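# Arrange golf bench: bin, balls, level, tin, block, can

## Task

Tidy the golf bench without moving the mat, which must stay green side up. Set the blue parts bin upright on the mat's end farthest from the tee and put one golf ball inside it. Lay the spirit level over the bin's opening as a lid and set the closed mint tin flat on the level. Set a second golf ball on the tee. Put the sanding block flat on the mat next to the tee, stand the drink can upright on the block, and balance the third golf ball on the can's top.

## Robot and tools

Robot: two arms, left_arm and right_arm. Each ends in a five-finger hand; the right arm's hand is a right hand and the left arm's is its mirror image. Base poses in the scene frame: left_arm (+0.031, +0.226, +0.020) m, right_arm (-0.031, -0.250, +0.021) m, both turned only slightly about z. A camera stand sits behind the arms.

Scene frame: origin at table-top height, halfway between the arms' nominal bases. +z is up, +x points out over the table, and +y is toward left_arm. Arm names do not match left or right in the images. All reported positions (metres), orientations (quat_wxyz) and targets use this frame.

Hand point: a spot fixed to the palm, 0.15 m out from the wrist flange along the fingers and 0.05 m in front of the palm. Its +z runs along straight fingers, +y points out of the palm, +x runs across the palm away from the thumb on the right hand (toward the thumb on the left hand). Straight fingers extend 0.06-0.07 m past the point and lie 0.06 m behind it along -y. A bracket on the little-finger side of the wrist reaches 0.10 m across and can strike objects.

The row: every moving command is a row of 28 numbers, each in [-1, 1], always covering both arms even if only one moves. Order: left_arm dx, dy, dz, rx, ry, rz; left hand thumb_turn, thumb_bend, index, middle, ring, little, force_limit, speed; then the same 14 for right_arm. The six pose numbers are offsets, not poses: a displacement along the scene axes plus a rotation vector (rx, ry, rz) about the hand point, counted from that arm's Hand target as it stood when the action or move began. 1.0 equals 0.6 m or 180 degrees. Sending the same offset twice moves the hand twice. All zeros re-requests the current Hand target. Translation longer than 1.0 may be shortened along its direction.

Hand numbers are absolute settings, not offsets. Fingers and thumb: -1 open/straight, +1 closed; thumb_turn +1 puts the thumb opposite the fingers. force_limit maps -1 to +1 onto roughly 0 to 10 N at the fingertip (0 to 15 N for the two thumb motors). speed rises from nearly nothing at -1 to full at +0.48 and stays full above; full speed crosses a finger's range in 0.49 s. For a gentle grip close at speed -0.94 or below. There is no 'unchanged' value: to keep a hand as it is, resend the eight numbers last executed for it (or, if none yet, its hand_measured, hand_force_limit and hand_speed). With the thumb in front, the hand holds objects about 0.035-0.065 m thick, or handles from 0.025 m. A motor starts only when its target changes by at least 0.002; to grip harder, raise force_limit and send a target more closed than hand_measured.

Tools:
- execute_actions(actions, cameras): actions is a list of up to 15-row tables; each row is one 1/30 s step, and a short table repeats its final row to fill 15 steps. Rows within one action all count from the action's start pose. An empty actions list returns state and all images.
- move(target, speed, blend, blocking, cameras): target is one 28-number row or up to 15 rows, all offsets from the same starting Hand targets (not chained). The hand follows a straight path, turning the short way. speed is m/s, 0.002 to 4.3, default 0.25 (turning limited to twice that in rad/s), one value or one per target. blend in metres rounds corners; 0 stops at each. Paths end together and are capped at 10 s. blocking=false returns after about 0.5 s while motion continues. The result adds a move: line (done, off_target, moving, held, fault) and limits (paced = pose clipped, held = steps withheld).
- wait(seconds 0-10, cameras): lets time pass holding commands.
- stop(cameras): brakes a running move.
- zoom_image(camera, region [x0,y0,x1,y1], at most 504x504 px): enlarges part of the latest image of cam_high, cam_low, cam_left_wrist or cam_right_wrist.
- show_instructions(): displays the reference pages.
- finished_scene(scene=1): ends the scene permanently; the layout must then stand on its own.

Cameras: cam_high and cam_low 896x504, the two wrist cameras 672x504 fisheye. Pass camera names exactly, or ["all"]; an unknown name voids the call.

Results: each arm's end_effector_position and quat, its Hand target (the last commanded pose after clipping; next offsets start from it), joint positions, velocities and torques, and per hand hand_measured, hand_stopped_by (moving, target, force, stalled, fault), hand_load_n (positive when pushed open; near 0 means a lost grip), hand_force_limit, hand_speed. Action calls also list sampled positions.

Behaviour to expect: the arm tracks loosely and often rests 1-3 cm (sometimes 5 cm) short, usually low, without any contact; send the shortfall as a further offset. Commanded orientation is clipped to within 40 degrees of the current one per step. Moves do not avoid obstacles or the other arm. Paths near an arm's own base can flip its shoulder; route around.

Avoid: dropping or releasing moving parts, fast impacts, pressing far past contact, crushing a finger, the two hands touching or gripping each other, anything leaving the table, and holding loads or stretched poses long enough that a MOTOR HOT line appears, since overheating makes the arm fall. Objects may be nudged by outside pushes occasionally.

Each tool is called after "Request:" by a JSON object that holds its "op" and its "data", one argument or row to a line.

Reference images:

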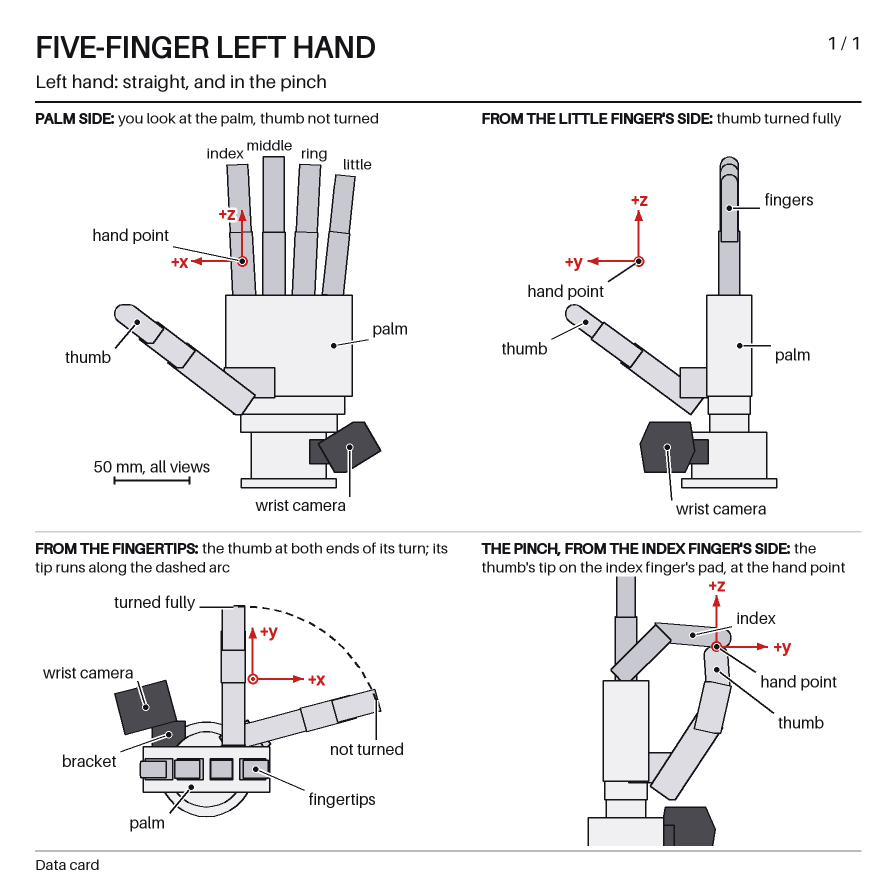

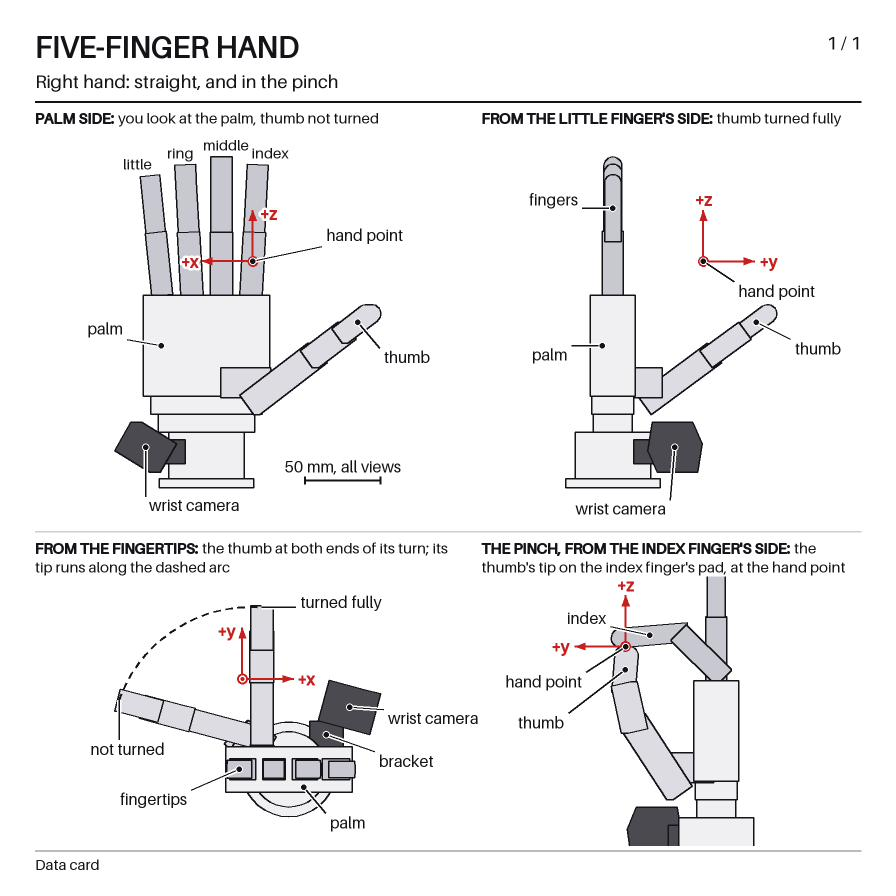

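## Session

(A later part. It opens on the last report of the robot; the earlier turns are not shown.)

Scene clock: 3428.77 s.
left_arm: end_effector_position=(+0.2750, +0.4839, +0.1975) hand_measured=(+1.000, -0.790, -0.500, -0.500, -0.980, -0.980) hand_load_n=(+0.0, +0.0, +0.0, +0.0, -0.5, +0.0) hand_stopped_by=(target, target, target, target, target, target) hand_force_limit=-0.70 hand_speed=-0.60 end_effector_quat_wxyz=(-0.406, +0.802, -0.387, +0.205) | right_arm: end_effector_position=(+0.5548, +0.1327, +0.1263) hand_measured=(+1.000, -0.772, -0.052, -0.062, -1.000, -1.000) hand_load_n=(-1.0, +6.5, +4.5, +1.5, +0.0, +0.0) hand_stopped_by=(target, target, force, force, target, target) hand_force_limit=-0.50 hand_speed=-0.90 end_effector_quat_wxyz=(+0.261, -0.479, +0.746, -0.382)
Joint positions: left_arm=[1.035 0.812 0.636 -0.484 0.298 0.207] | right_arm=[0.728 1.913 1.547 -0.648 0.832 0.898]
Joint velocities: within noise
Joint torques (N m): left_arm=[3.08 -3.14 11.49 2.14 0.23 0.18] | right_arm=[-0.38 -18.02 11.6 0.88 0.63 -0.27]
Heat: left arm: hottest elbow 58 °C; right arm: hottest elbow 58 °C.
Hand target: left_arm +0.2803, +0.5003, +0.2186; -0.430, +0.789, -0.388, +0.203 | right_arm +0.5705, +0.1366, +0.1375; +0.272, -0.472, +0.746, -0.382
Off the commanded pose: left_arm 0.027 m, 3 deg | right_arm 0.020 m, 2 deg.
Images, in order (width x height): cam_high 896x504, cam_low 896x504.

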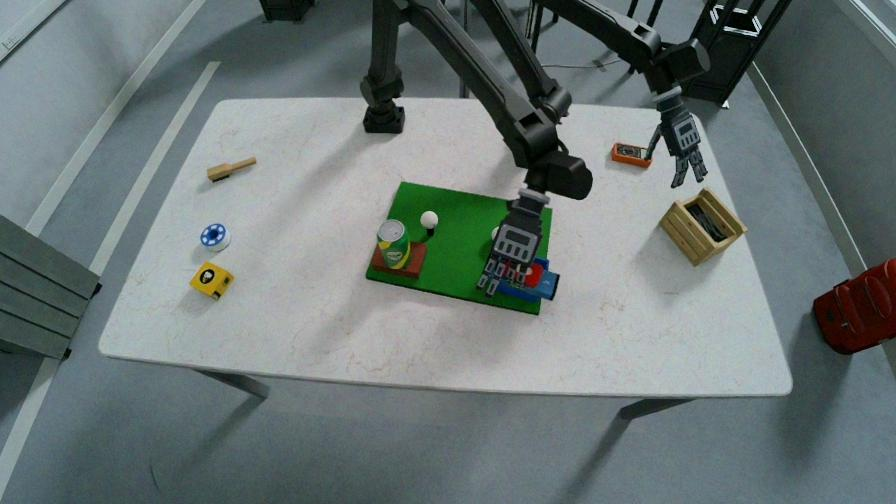

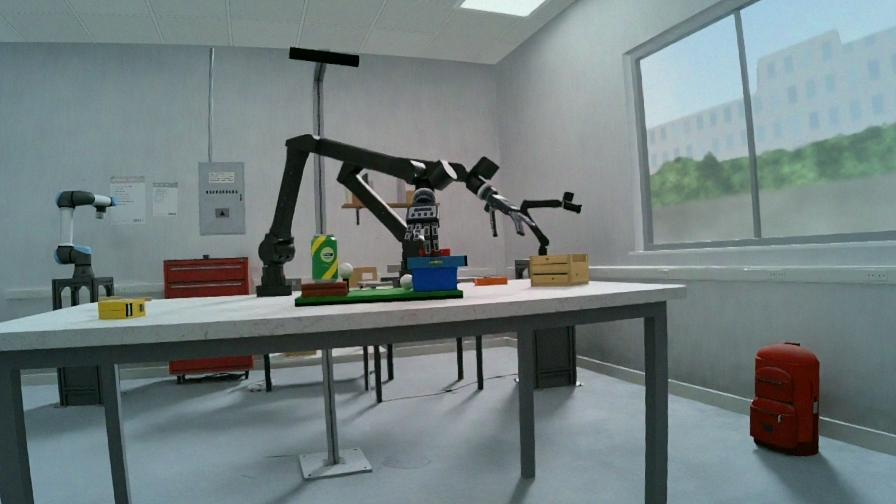

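Request:
{"op": "move", "data": {
  "target": [0,0,0,0,0,0,1,-0.79,-0.5,-0.5,-0.98,-0.98,-0.7,-0.6,0.0,0,-0.0225,0,0,0,1,-0.77,0.2,0.2,-1,-1,-0.5,-0.9],
  "speed": 0.03,
  "cameras": ["cam_low", "cam_high"]
}}

Request:
{"op": "zoom_image", "data": {
  "camera": "cam_low",
  "region": [400, 215, 475, 295]
}}

Scene clock: 3434.53 s.
left_arm: end_effector_position=(+0.2750, +0.4839, +0.1975) hand_measured=(+1.000, -0.790, -0.500, -0.500, -0.980, -0.980) hand_load_n=(+0.0, +0.0, +0.0, +0.0, +0.0, +0.0) hand_stopped_by=(target, target, target, target, target, target) hand_force_limit=-0.70 hand_speed=-0.60 end_effector_quat_wxyz=(-0.406, +0.802, -0.387, +0.205) | right_arm: end_effector_position=(+0.5588, +0.1355, +0.1264) hand_measured=(+1.000, -0.772, -0.052, -0.062, -1.000, -1.000) hand_load_n=(-1.0, +6.0, +4.5, +1.0, +0.0, +0.0) hand_stopped_by=(target, target, force, force, target, target) hand_force_limit=-0.50 hand_speed=-0.90 end_effector_quat_wxyz=(+0.269, -0.475, +0.746, -0.381)
Joint positions: left_arm=[1.035 0.812 0.636 -0.484 0.298 0.207] | right_arm=[0.727 1.917 1.547 -0.624 0.832 0.896]
Joint torques (N m): left_arm=[3.19 -3.25 11.51 2.17 0.23 0.18] | right_arm=[-0.32 -17.32 10.32 1.11 0.61 -0.24]
Heat: left arm: hottest elbow 58 °C; right arm: hottest elbow 58 °C.
Hand target: left_arm +0.2803, +0.5003, +0.2186; -0.430, +0.789, -0.388, +0.203 | right_arm +0.5706, +0.1364, +0.1239; +0.272, -0.472, +0.746, -0.382
Off the commanded pose: left_arm 0.027 m, 3 deg | right_arm 0.012 m, 1 deg.
move: off_target (left_arm, right_arm)
Images, in order (width x height): cam_high 896x504, cam_low 896x504.

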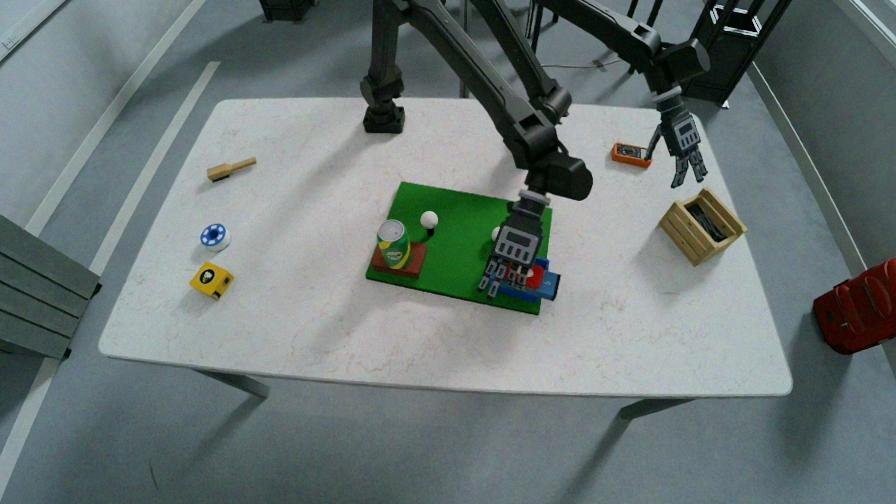

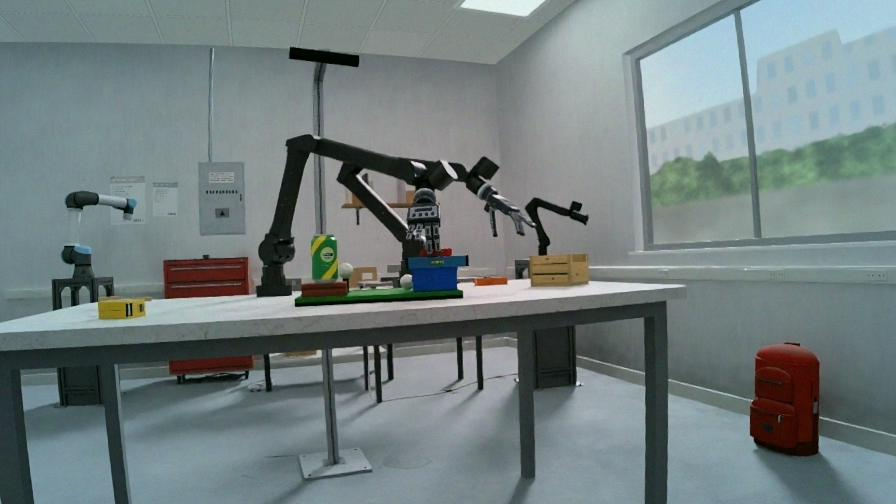

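Scaled by 6.300 from the camera's 896x504 image, which has a finer 1280x720 frame.

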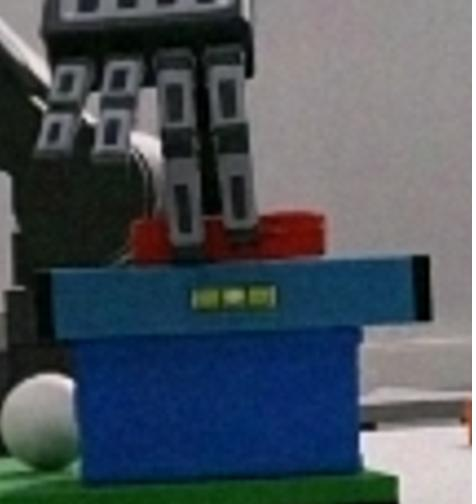

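Request:
{"op": "zoom_image", "data": {
  "camera": "cam_high",
  "region": [480, 240, 570, 310]
}}

Scaled by 5.600 from the camera's 896x504 image, which has a finer 1280x720 frame.

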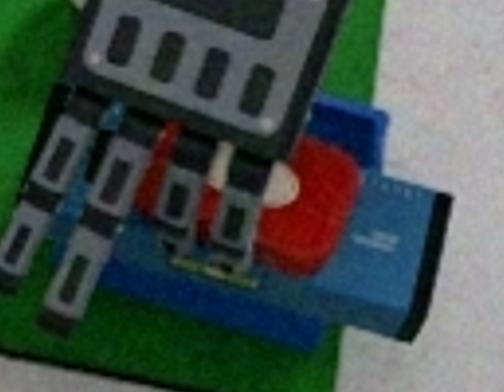

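Request:
{"op": "move", "data": {
  "target": [0,0,0,0,0,0,1,-0.79,-0.5,-0.5,-0.98,-0.98,-0.7,-0.6,-0.0115,-0.002,-0.0120,0,0,0,1,-0.77,0.2,0.2,-1,-1,-0.5,-0.9],
  "speed": 0.03,
  "cameras": ["cam_low", "cam_high"]
}}

Request:
{"op": "zoom_image", "data": {
  "camera": "cam_low",
  "region": [400, 215, 475, 295]
}}

Request:
{"op": "zoom_image", "data": {
  "camera": "cam_high",
  "region": [480, 240, 570, 310]
}}

Scene clock: 3450.17 s.
left_arm: end_effector_position=(+0.2750, +0.4839, +0.1975) hand_measured=(+1.000, -0.790, -0.500, -0.500, -0.980, -0.980) hand_load_n=(+0.0, +0.0, +0.0, +0.0, +0.0, +0.0) hand_stopped_by=(target, target, target, target, target, target) hand_force_limit=-0.70 hand_speed=-0.60 end_effector_quat_wxyz=(-0.406, +0.802, -0.387, +0.205) | right_arm: end_effector_position=(+0.5615, +0.1379, +0.1267) hand_measured=(+1.000, -0.772, -0.052, -0.062, -1.000, -1.000) hand_load_n=(-1.5, +5.5, +5.0, +1.0, +0.0, +0.0) hand_stopped_by=(target, target, force, force, target, target) hand_force_limit=-0.50 hand_speed=-0.90 end_effector_quat_wxyz=(+0.275, -0.472, +0.746, -0.381)
Joint positions: left_arm=[1.035 0.812 0.636 -0.484 0.298 0.207] | right_arm=[0.727 1.919 1.547 -0.608 0.832 0.896]
Joint torques (N m): left_arm=[3.08 -3.25 11.51 2.17 0.23 0.17] | right_arm=[0.09 -18.2 8.06 1.13 0.75 -0.17]
Heat: left arm: hottest elbow 58 °C; right arm: hottest elbow 58 °C.
Hand target: left_arm +0.2803, +0.5003, +0.2186; -0.430, +0.789, -0.388, +0.203 | right_arm +0.5637, +0.1352, +0.1168; +0.272, -0.472, +0.746, -0.382
Off the commanded pose: left_arm 0.027 m, 3 deg | right_arm 0.011 m, 0 deg.
move: off_target (left_arm, right_arm)
Images, in order (width x height): cam_high 896x504, cam_low 896x504.

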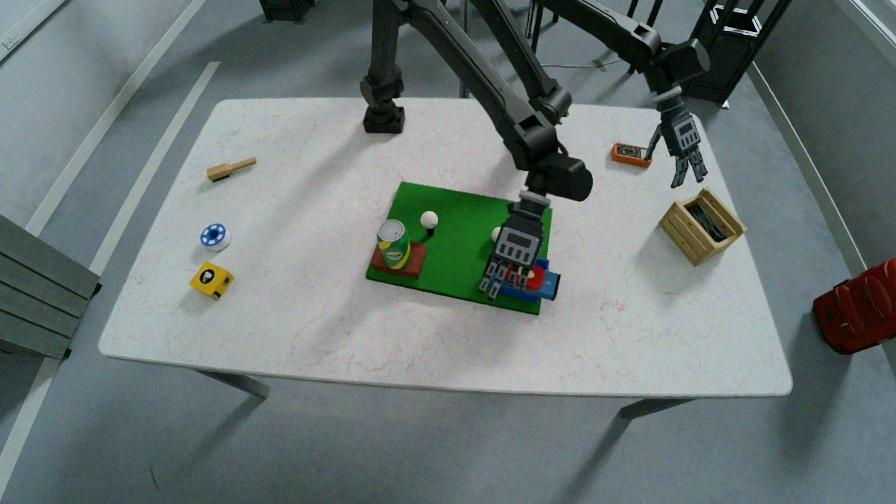

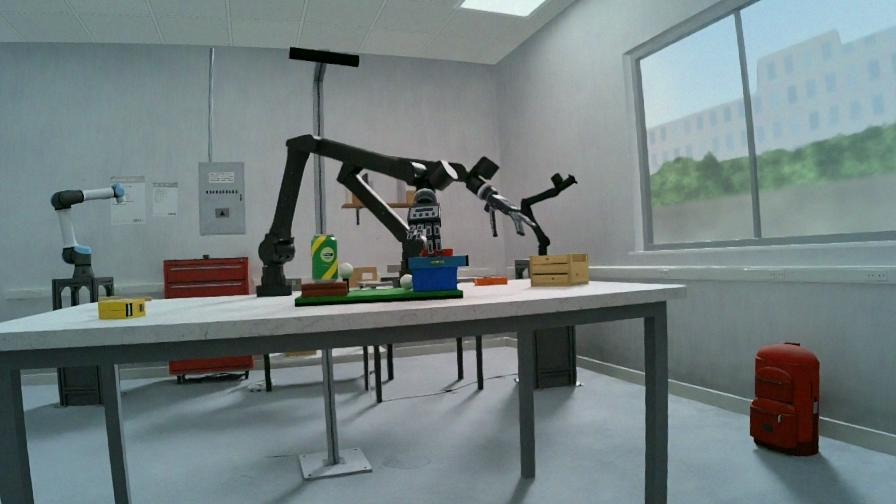

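Scaled by 6.300 from the camera's 896x504 image, which has a finer 1280x720 frame.

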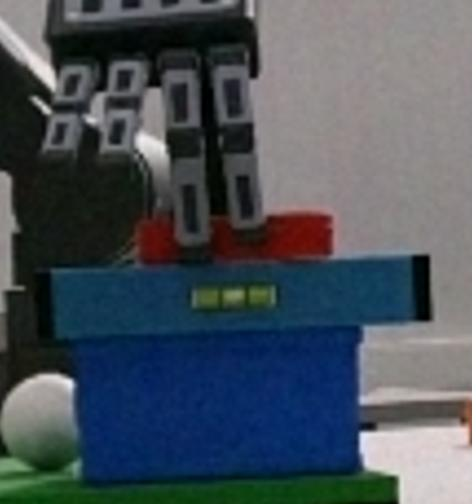

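Scaled by 5.600 from the camera's 896x504 image, which has a finer 1280x720 frame.

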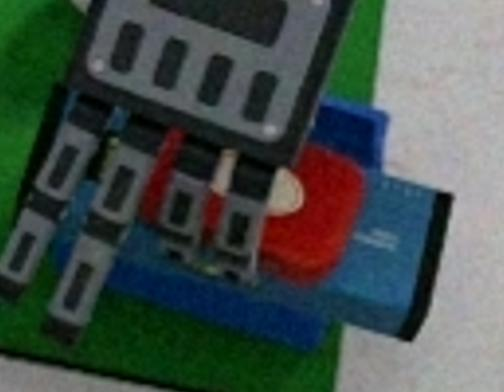

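Request:
{"op": "move", "data": {
  "target": [0,0,0,0,0,0,1,-0.79,-0.5,-0.5,-0.98,-0.98,-0.7,-0.6,-0.008,-0.002,-0.0120,0,0,0,1,-0.77,0.2,0.2,-1,-1,-0.5,-0.9],
  "speed": 0.03,
  "cameras": ["cam_low", "cam_high"]
}}

Request:
{"op": "zoom_image", "data": {
  "camera": "cam_low",
  "region": [400, 235, 475, 295]
}}

Scene clock: 3471.90 s.
left_arm: end_effector_position=(+0.2750, +0.4839, +0.1975) hand_measured=(+1.000, -0.790, -0.500, -0.500, -0.980, -0.980) hand_load_n=(+0.0, +0.0, +0.0, +0.0, +0.0, +0.0) hand_stopped_by=(target, target, target, target, target, target) hand_force_limit=-0.70 hand_speed=-0.60 end_effector_quat_wxyz=(-0.406, +0.802, -0.387, +0.205) | right_arm: end_effector_position=(+0.5627, +0.1370, +0.1243) hand_measured=(+1.000, -0.772, -0.052, -0.062, -1.000, -1.000) hand_load_n=(-1.0, +4.5, +3.0, +1.0, +0.0, +0.0) hand_stopped_by=(target, target, force, force, target, target) hand_force_limit=-0.50 hand_speed=-0.90 end_effector_quat_wxyz=(+0.280, -0.467, +0.746, -0.383)
Joint positions: left_arm=[1.035 0.812 0.636 -0.484 0.298 0.207] | right_arm=[0.727 1.919 1.534 -0.583 0.84 0.896]
Joint torques (N m): left_arm=[3.25 -3.19 11.51 2.17 0.23 0.18] | right_arm=[0.38 -18.32 7.17 0.87 0.46 -0.13]
Heat: left arm: hottest elbow 58 °C; right arm: hottest elbow 55 °C.
Hand target: left_arm +0.2803, +0.5003, +0.2186; -0.430, +0.789, -0.388, +0.203 | right_arm +0.5589, +0.1340, +0.1096; +0.272, -0.472, +0.747, -0.382
Off the commanded pose: left_arm 0.027 m, 3 deg | right_arm 0.016 m, 1 deg.
move: off_target (left_arm, right_arm)
Images, in order (width x height): cam_high 896x504, cam_low 896x504.

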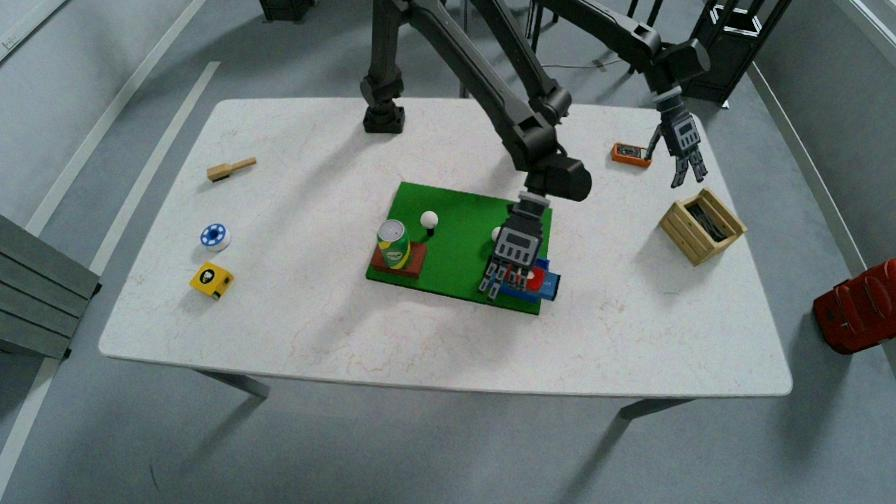

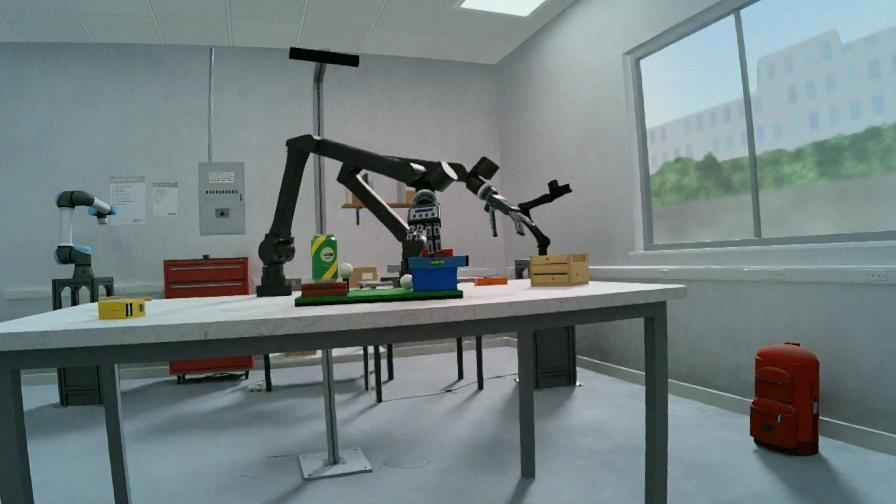

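Scaled by 6.720 from the camera's 896x504 image, which has a finer 1280x720 frame.

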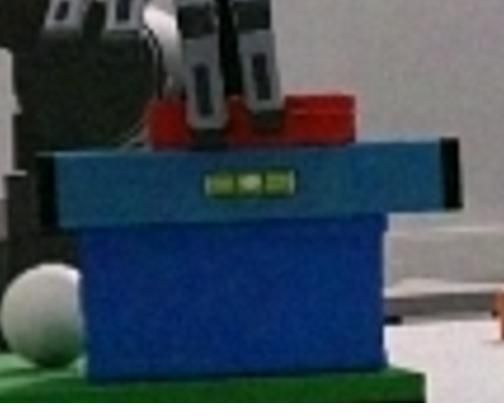

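Request:
{"op": "move", "data": {
  "target": [0,0,0,0,0,0,1,-0.79,-0.5,-0.5,-0.98,-0.98,-0.7,-0.6,0.005,0.003,0.015,0,0,0,1,-0.80,-0.2,-0.2,-1,-1,-0.5,-0.92],
  "speed": 0.01,
  "cameras": ["cam_low", "cam_high"]
}}

Request:
{"op": "zoom_image", "data": {
  "camera": "cam_low",
  "region": [400, 235, 475, 295]
}}

Request:
{"op": "zoom_image", "data": {
  "camera": "cam_high",
  "region": [480, 240, 570, 310]
}}

Scene clock: 3482.43 s.
left_arm: end_effector_position=(+0.2750, +0.4839, +0.1975) hand_measured=(+1.000, -0.790, -0.500, -0.500, -0.980, -0.980) hand_load_n=(+0.0, +0.0, +0.0, +0.0, +0.0, +0.0) hand_stopped_by=(target, target, target, target, target, target) hand_force_limit=-0.70 hand_speed=-0.60 end_effector_quat_wxyz=(-0.406, +0.802, -0.387, +0.205) | right_arm: end_effector_position=(+0.5625, +0.1368, +0.1239) hand_measured=(+1.000, -0.800, -0.200, -0.200, -1.000, -1.000) hand_load_n=(+0.0, -0.5, +0.0, +0.0, +0.0, +0.0) hand_stopped_by=(target, target, target, target, target, target) hand_force_limit=-0.50 hand_speed=-0.92 end_effector_quat_wxyz=(+0.279, -0.468, +0.746, -0.383)
Joint positions: left_arm=[1.035 0.812 0.636 -0.484 0.298 0.207] | right_arm=[0.727 1.919 1.533 -0.583 0.84 0.896]
Joint torques (N m): left_arm=[3.19 -3.25 11.51 2.15 0.23 0.18] | right_arm=[0.32 -18.37 9.02 0.16 0.45 -0.15]
Heat: left arm: hottest elbow 58 °C; right arm: hottest elbow 54 °C.
Hand target: left_arm +0.2803, +0.5003, +0.2186; -0.430, +0.789, -0.388, +0.203 | right_arm +0.5619, +0.1358, +0.1186; +0.272, -0.472, +0.746, -0.382
Off the commanded pose: left_arm 0.027 m, 3 deg | right_arm 0.005 m, 1 deg.
move: off_target (left_arm)
Images, in order (width x height): cam_high 896x504, cam_low 896x504.

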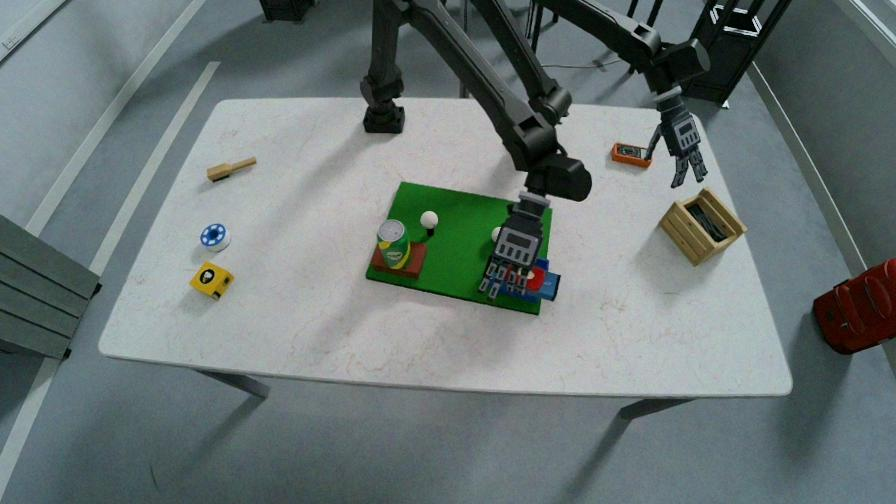

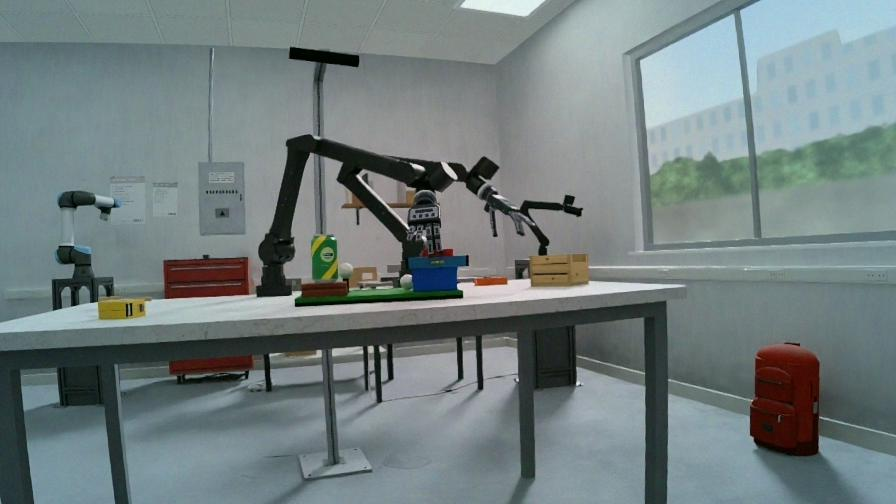

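Scaled by 6.720 from the camera's 896x504 image, which has a finer 1280x720 frame.

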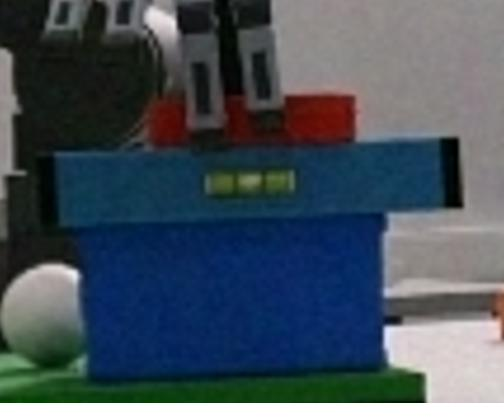

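Scaled by 5.600 from the camera's 896x504 image, which has a finer 1280x720 frame.

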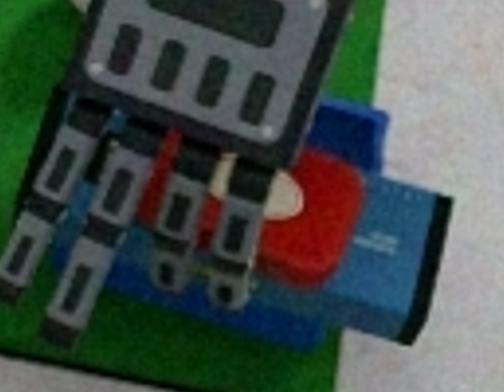

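Request:
{"op": "move", "data": {
  "target": [
    [0,0,0,0,0,0,1,-0.79,-0.5,-0.5,-0.98,-0.98,-0.7,-0.6,0,0,0.01,0,0,0,1,-0.9,-0.6,-0.6,-1,-1,-0.5,-0.85],
    [0,0,0,0,0,0,1,-0.79,-0.5,-0.5,-0.98,-0.98,-0.7,-0.6,-0.005,-0.003,0.09,0,0,0,1,-0.92,-0.65,-0.65,-1,-1,-0.5,-0.85]
  ],
  "speed": 0.03,
  "cameras": ["cam_low", "cam_high"]
}}

Request:
{"op": "zoom_image", "data": {
  "camera": "cam_low",
  "region": [400, 215, 475, 295]
}}

Request:
{"op": "zoom_image", "data": {
  "camera": "cam_high",
  "region": [480, 240, 570, 310]
}}

Scene clock: 3496.20 s.
left_arm: end_effector_position=(+0.2750, +0.4839, +0.1975) hand_measured=(+1.000, -0.790, -0.500, -0.500, -0.980, -0.980) hand_load_n=(+0.0, +0.0, +0.0, +0.0, +0.0, +0.0) hand_stopped_by=(target, target, target, target, target, target) hand_force_limit=-0.70 hand_speed=-0.60 end_effector_quat_wxyz=(-0.406, +0.802, -0.387, +0.205) | right_arm: end_effector_position=(+0.5425, +0.1200, +0.1270) hand_measured=(+1.000, -0.920, -0.650, -0.650, -1.000, -1.000) hand_load_n=(+0.0, +0.0, +0.0, +0.0, +0.0, +0.0) hand_stopped_by=(target, target, target, target, target, target) hand_force_limit=-0.50 hand_speed=-0.85 end_effector_quat_wxyz=(+0.238, -0.490, +0.743, -0.388)
Joint positions: left_arm=[1.035 0.812 0.636 -0.484 0.298 0.207] | right_arm=[0.727 1.892 1.533 -0.704 0.837 0.896]
Joint torques (N m): left_arm=[3.19 -3.19 11.51 2.14 0.24 0.18] | right_arm=[0.38 -20.72 13.38 0.14 0.65 -0.14]
Heat: left arm: hottest elbow 58 °C; right arm: hottest elbow 54 °C.
Hand target: left_arm +0.2803, +0.5003, +0.2186; -0.430, +0.789, -0.388, +0.203 | right_arm +0.5589, +0.1340, +0.1726; +0.272, -0.472, +0.746, -0.382
Off the commanded pose: left_arm 0.027 m, 3 deg | right_arm 0.050 m, 5 deg.
move: off_target (left_arm, right_arm); target 2's new numbers were sent with right_arm's hand 0.050 m and 4 deg from that target
Images, in order (width x height): cam_high 896x504, cam_low 896x504.

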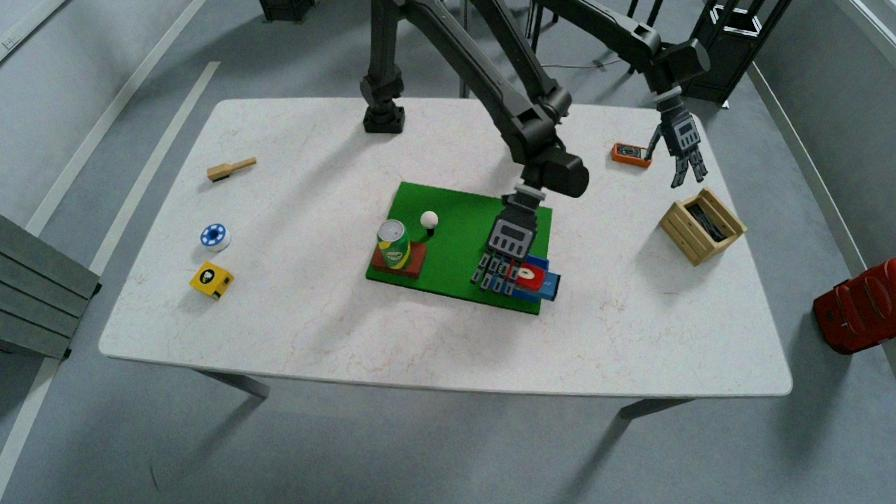

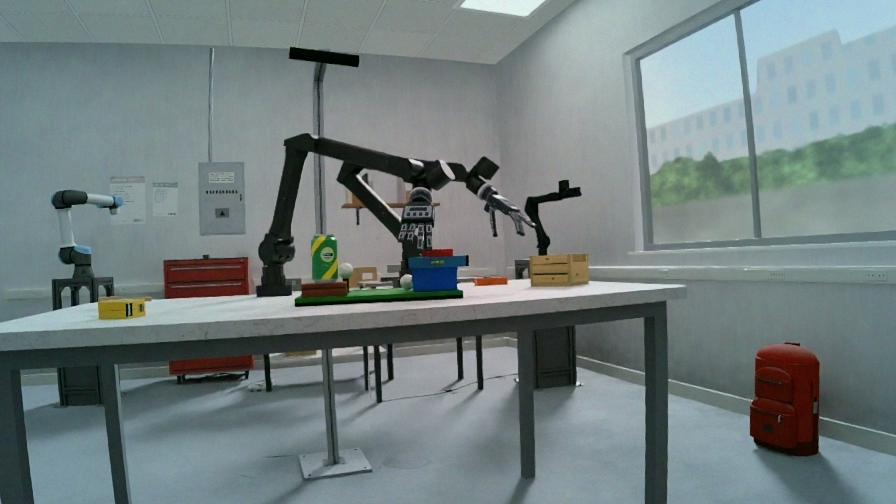

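Scaled by 6.300 from the camera's 896x504 image, which has a finer 1280x720 frame.

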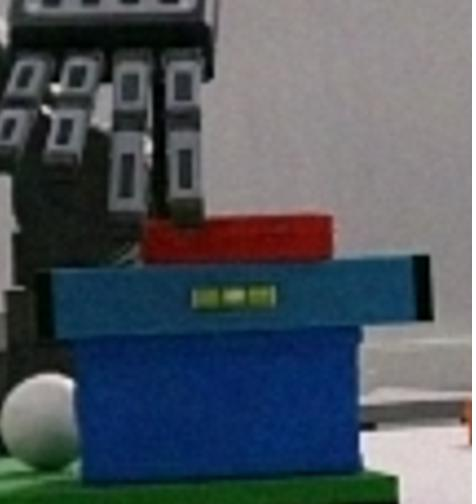

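Scaled by 5.600 from the camera's 896x504 image, which has a finer 1280x720 frame.

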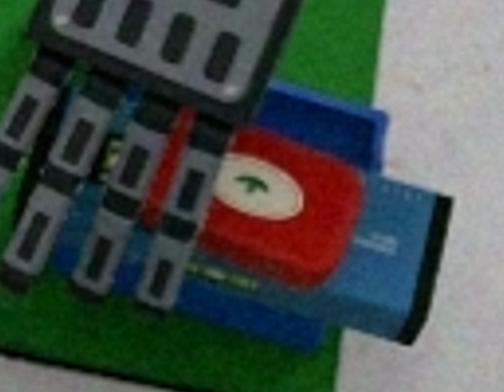

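Request:
{"op": "move", "data": {
  "target": [0,0,0,0,0,0,1,-0.79,-0.5,-0.5,-0.98,-0.98,-0.7,-0.6,0,0,0.1,0,0,0,1,-0.95,-0.9,-0.9,-1,-1,-0.5,-0.85],
  "speed": 0.05,
  "cameras": ["cam_low", "cam_high"]
}}

Request:
{"op": "zoom_image", "data": {
  "camera": "cam_low",
  "region": [400, 215, 475, 295]
}}

Scene clock: 3504.73 s.
left_arm: end_effector_position=(+0.2750, +0.4839, +0.1975) hand_measured=(+1.000, -0.790, -0.500, -0.500, -0.980, -0.980) hand_load_n=(+0.0, +0.0, +0.0, +0.0, +0.0, +0.0) hand_stopped_by=(target, target, target, target, target, target) hand_force_limit=-0.70 hand_speed=-0.60 end_effector_quat_wxyz=(-0.406, +0.802, -0.387, +0.205) | right_arm: end_effector_position=(+0.5456, +0.1228, +0.1875) hand_measured=(+1.000, -0.950, -0.900, -0.900, -1.000, -1.000) hand_load_n=(+0.0, -0.5, +0.0, -0.5, +0.0, +0.0) hand_stopped_by=(target, target, target, target, target, target) hand_force_limit=-0.50 hand_speed=-0.85 end_effector_quat_wxyz=(+0.239, -0.489, +0.743, -0.388)
Joint positions: left_arm=[1.035 0.812 0.636 -0.484 0.298 0.207] | right_arm=[0.727 1.857 1.644 -0.849 0.837 0.896]
Joint torques (N m): left_arm=[3.19 -3.19 11.51 2.14 0.23 0.18] | right_arm=[0.38 -20.25 13.85 0.18 0.65 -0.14]
Heat: left arm: hottest elbow 58 °C; right arm: hottest elbow 55 °C.
Hand target: left_arm +0.2803, +0.5003, +0.2186; -0.430, +0.789, -0.388, +0.203 | right_arm +0.5589, +0.1340, +0.2324; +0.272, -0.472, +0.746, -0.382
Off the commanded pose: left_arm 0.027 m, 3 deg | right_arm 0.048 m, 4 deg.
move: off_target (left_arm, right_arm)
Images, in order (width x height): cam_high 896x504, cam_low 896x504.

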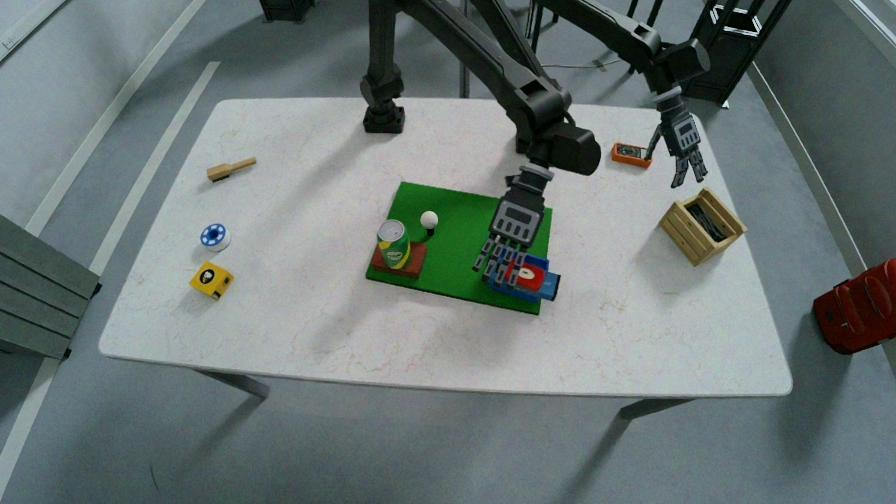

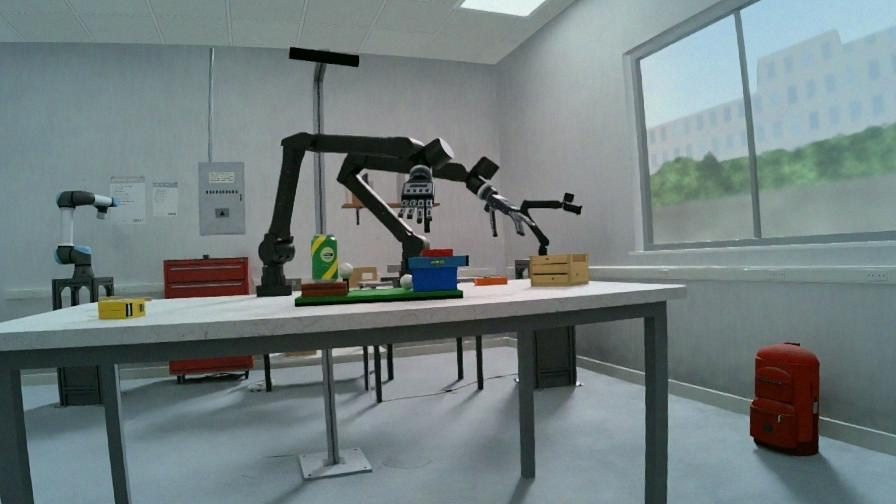

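Scaled by 6.300 from the camera's 896x504 image, which has a finer 1280x720 frame.

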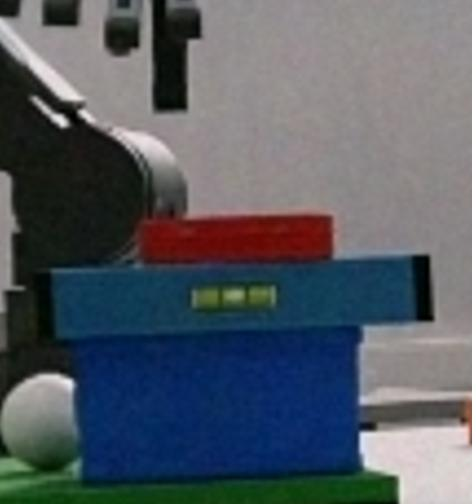

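Request:
{"op": "move", "data": {
  "target": [
    [0,0,0,0,0,0,1,-0.79,-0.5,-0.5,-0.98,-0.98,-0.7,-0.6,-0.0982,-0.0233,0.1293,0,0,0,1,-0.95,-0.9,-0.9,-1,-1,-0.5,-0.6],
    [0,0,0,0,0,0,1,-0.79,-0.5,-0.5,-0.98,-0.98,-0.7,-0.6,-0.2798,-0.0733,0.1293,-0.0112,-0.0142,0.588,1,-0.95,-0.9,-0.9,-1,-1,-0.5,-0.6]
  ],
  "speed": 0.25,
  "blend": 0.05,
  "cameras": ["all"]
}}

Request:
{"op": "zoom_image", "data": {
  "camera": "cam_high",
  "region": [440, 190, 580, 320]
}}

Scene clock: 3558.00 s.
left_arm: end_effector_position=(+0.2750, +0.4839, +0.1975) hand_measured=(+1.000, -0.790, -0.500, -0.500, -0.980, -0.980) hand_load_n=(+0.0, +0.0, +0.0, +0.0, +0.0, -0.5) hand_stopped_by=(target, target, target, target, target, target) hand_force_limit=-0.70 hand_speed=-0.60 end_effector_quat_wxyz=(-0.406, +0.802, -0.387, +0.205) | right_arm: end_effector_position=(+0.3717, +0.0867, +0.2862) hand_measured=(+1.000, -0.950, -0.900, -0.900, -1.000, -1.000) hand_load_n=(+0.0, +0.0, +0.0, +0.0, +0.0, +0.0) hand_stopped_by=(target, target, target, target, target, target) hand_force_limit=-0.50 hand_speed=-0.60 end_effector_quat_wxyz=(-0.466, +0.882, -0.074, +0.013)
Joint positions: left_arm=[1.035 0.812 0.636 -0.484 0.298 0.207] | right_arm=[0.462 1.451 1.364 -0.82 -0.771 -0.671]
Joint torques (N m): left_arm=[3.08 -3.19 11.49 2.15 0.23 0.18] | right_arm=[-0.32 -11.63 14.39 0.34 -0.62 -0.29]
Heat: left arm: hottest elbow 59 °C; right arm: hottest elbow 58 °C.
Hand target: left_arm +0.2803, +0.5003, +0.2186; -0.430, +0.789, -0.388, +0.203 | right_arm +0.3909, +0.0900, +0.3102; -0.476, +0.876, -0.062, +0.034
Off the commanded pose: left_arm 0.027 m, 3 deg | right_arm 0.031 m, 3 deg.
move: off_target (left_arm, right_arm); blend cut to 0.0485 m at target 1

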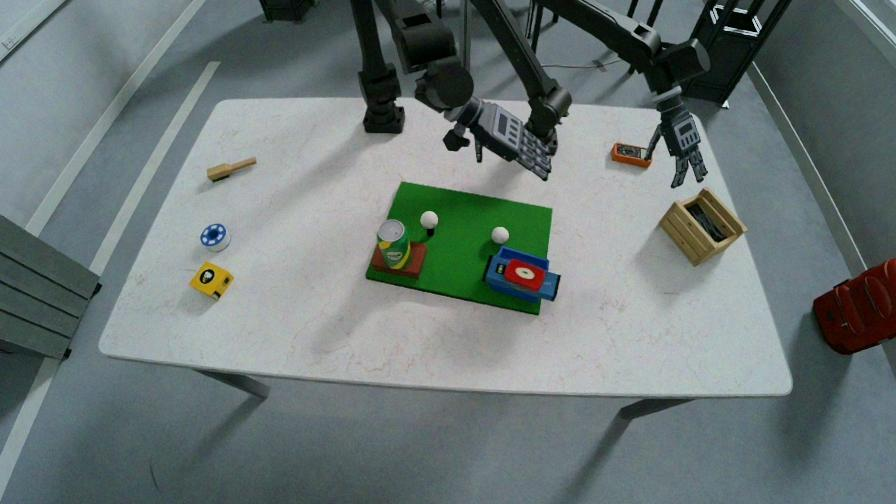

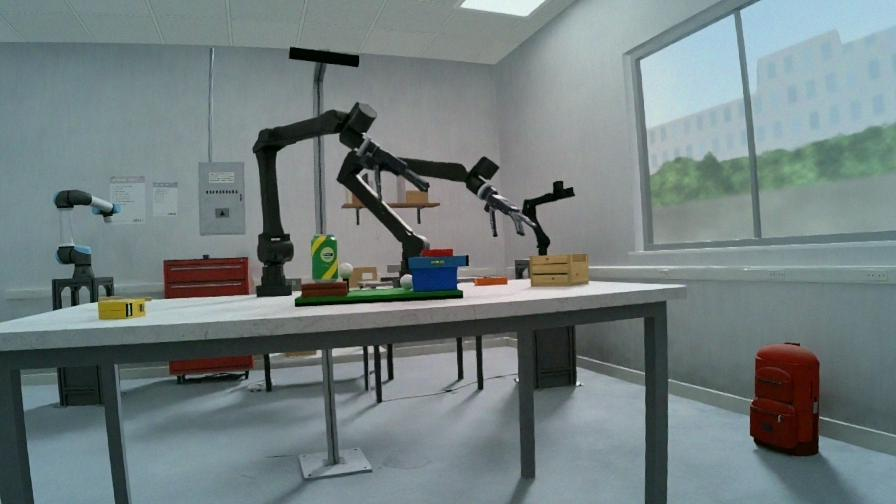

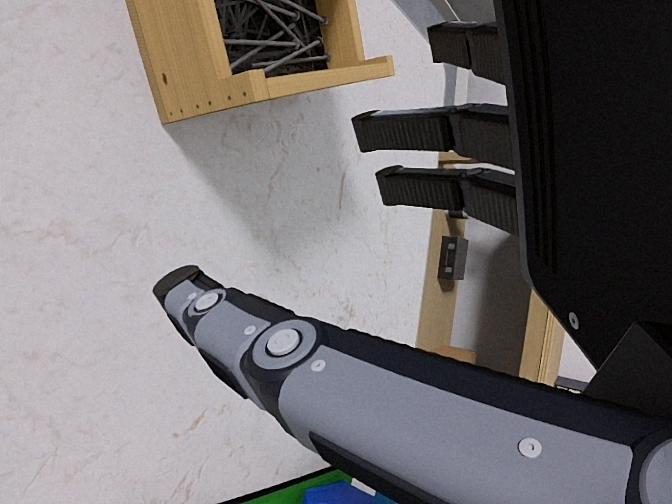

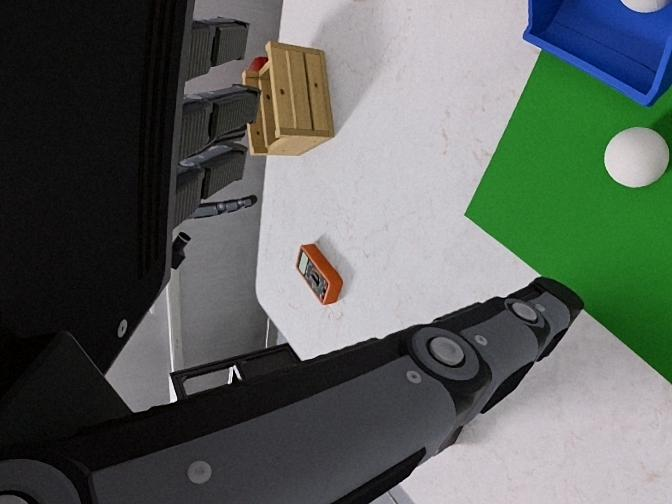

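Scaled by 3.600 from the camera's 896x504 image, which has a finer 1280x720 frame.

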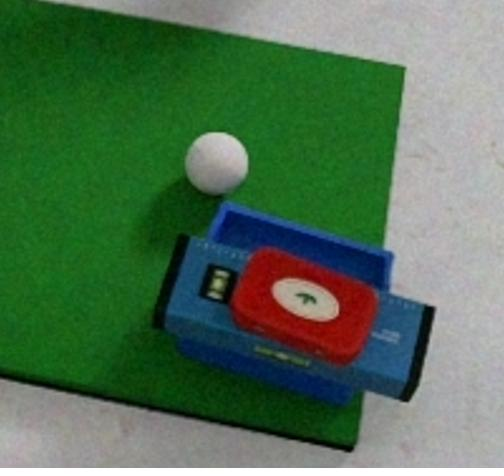

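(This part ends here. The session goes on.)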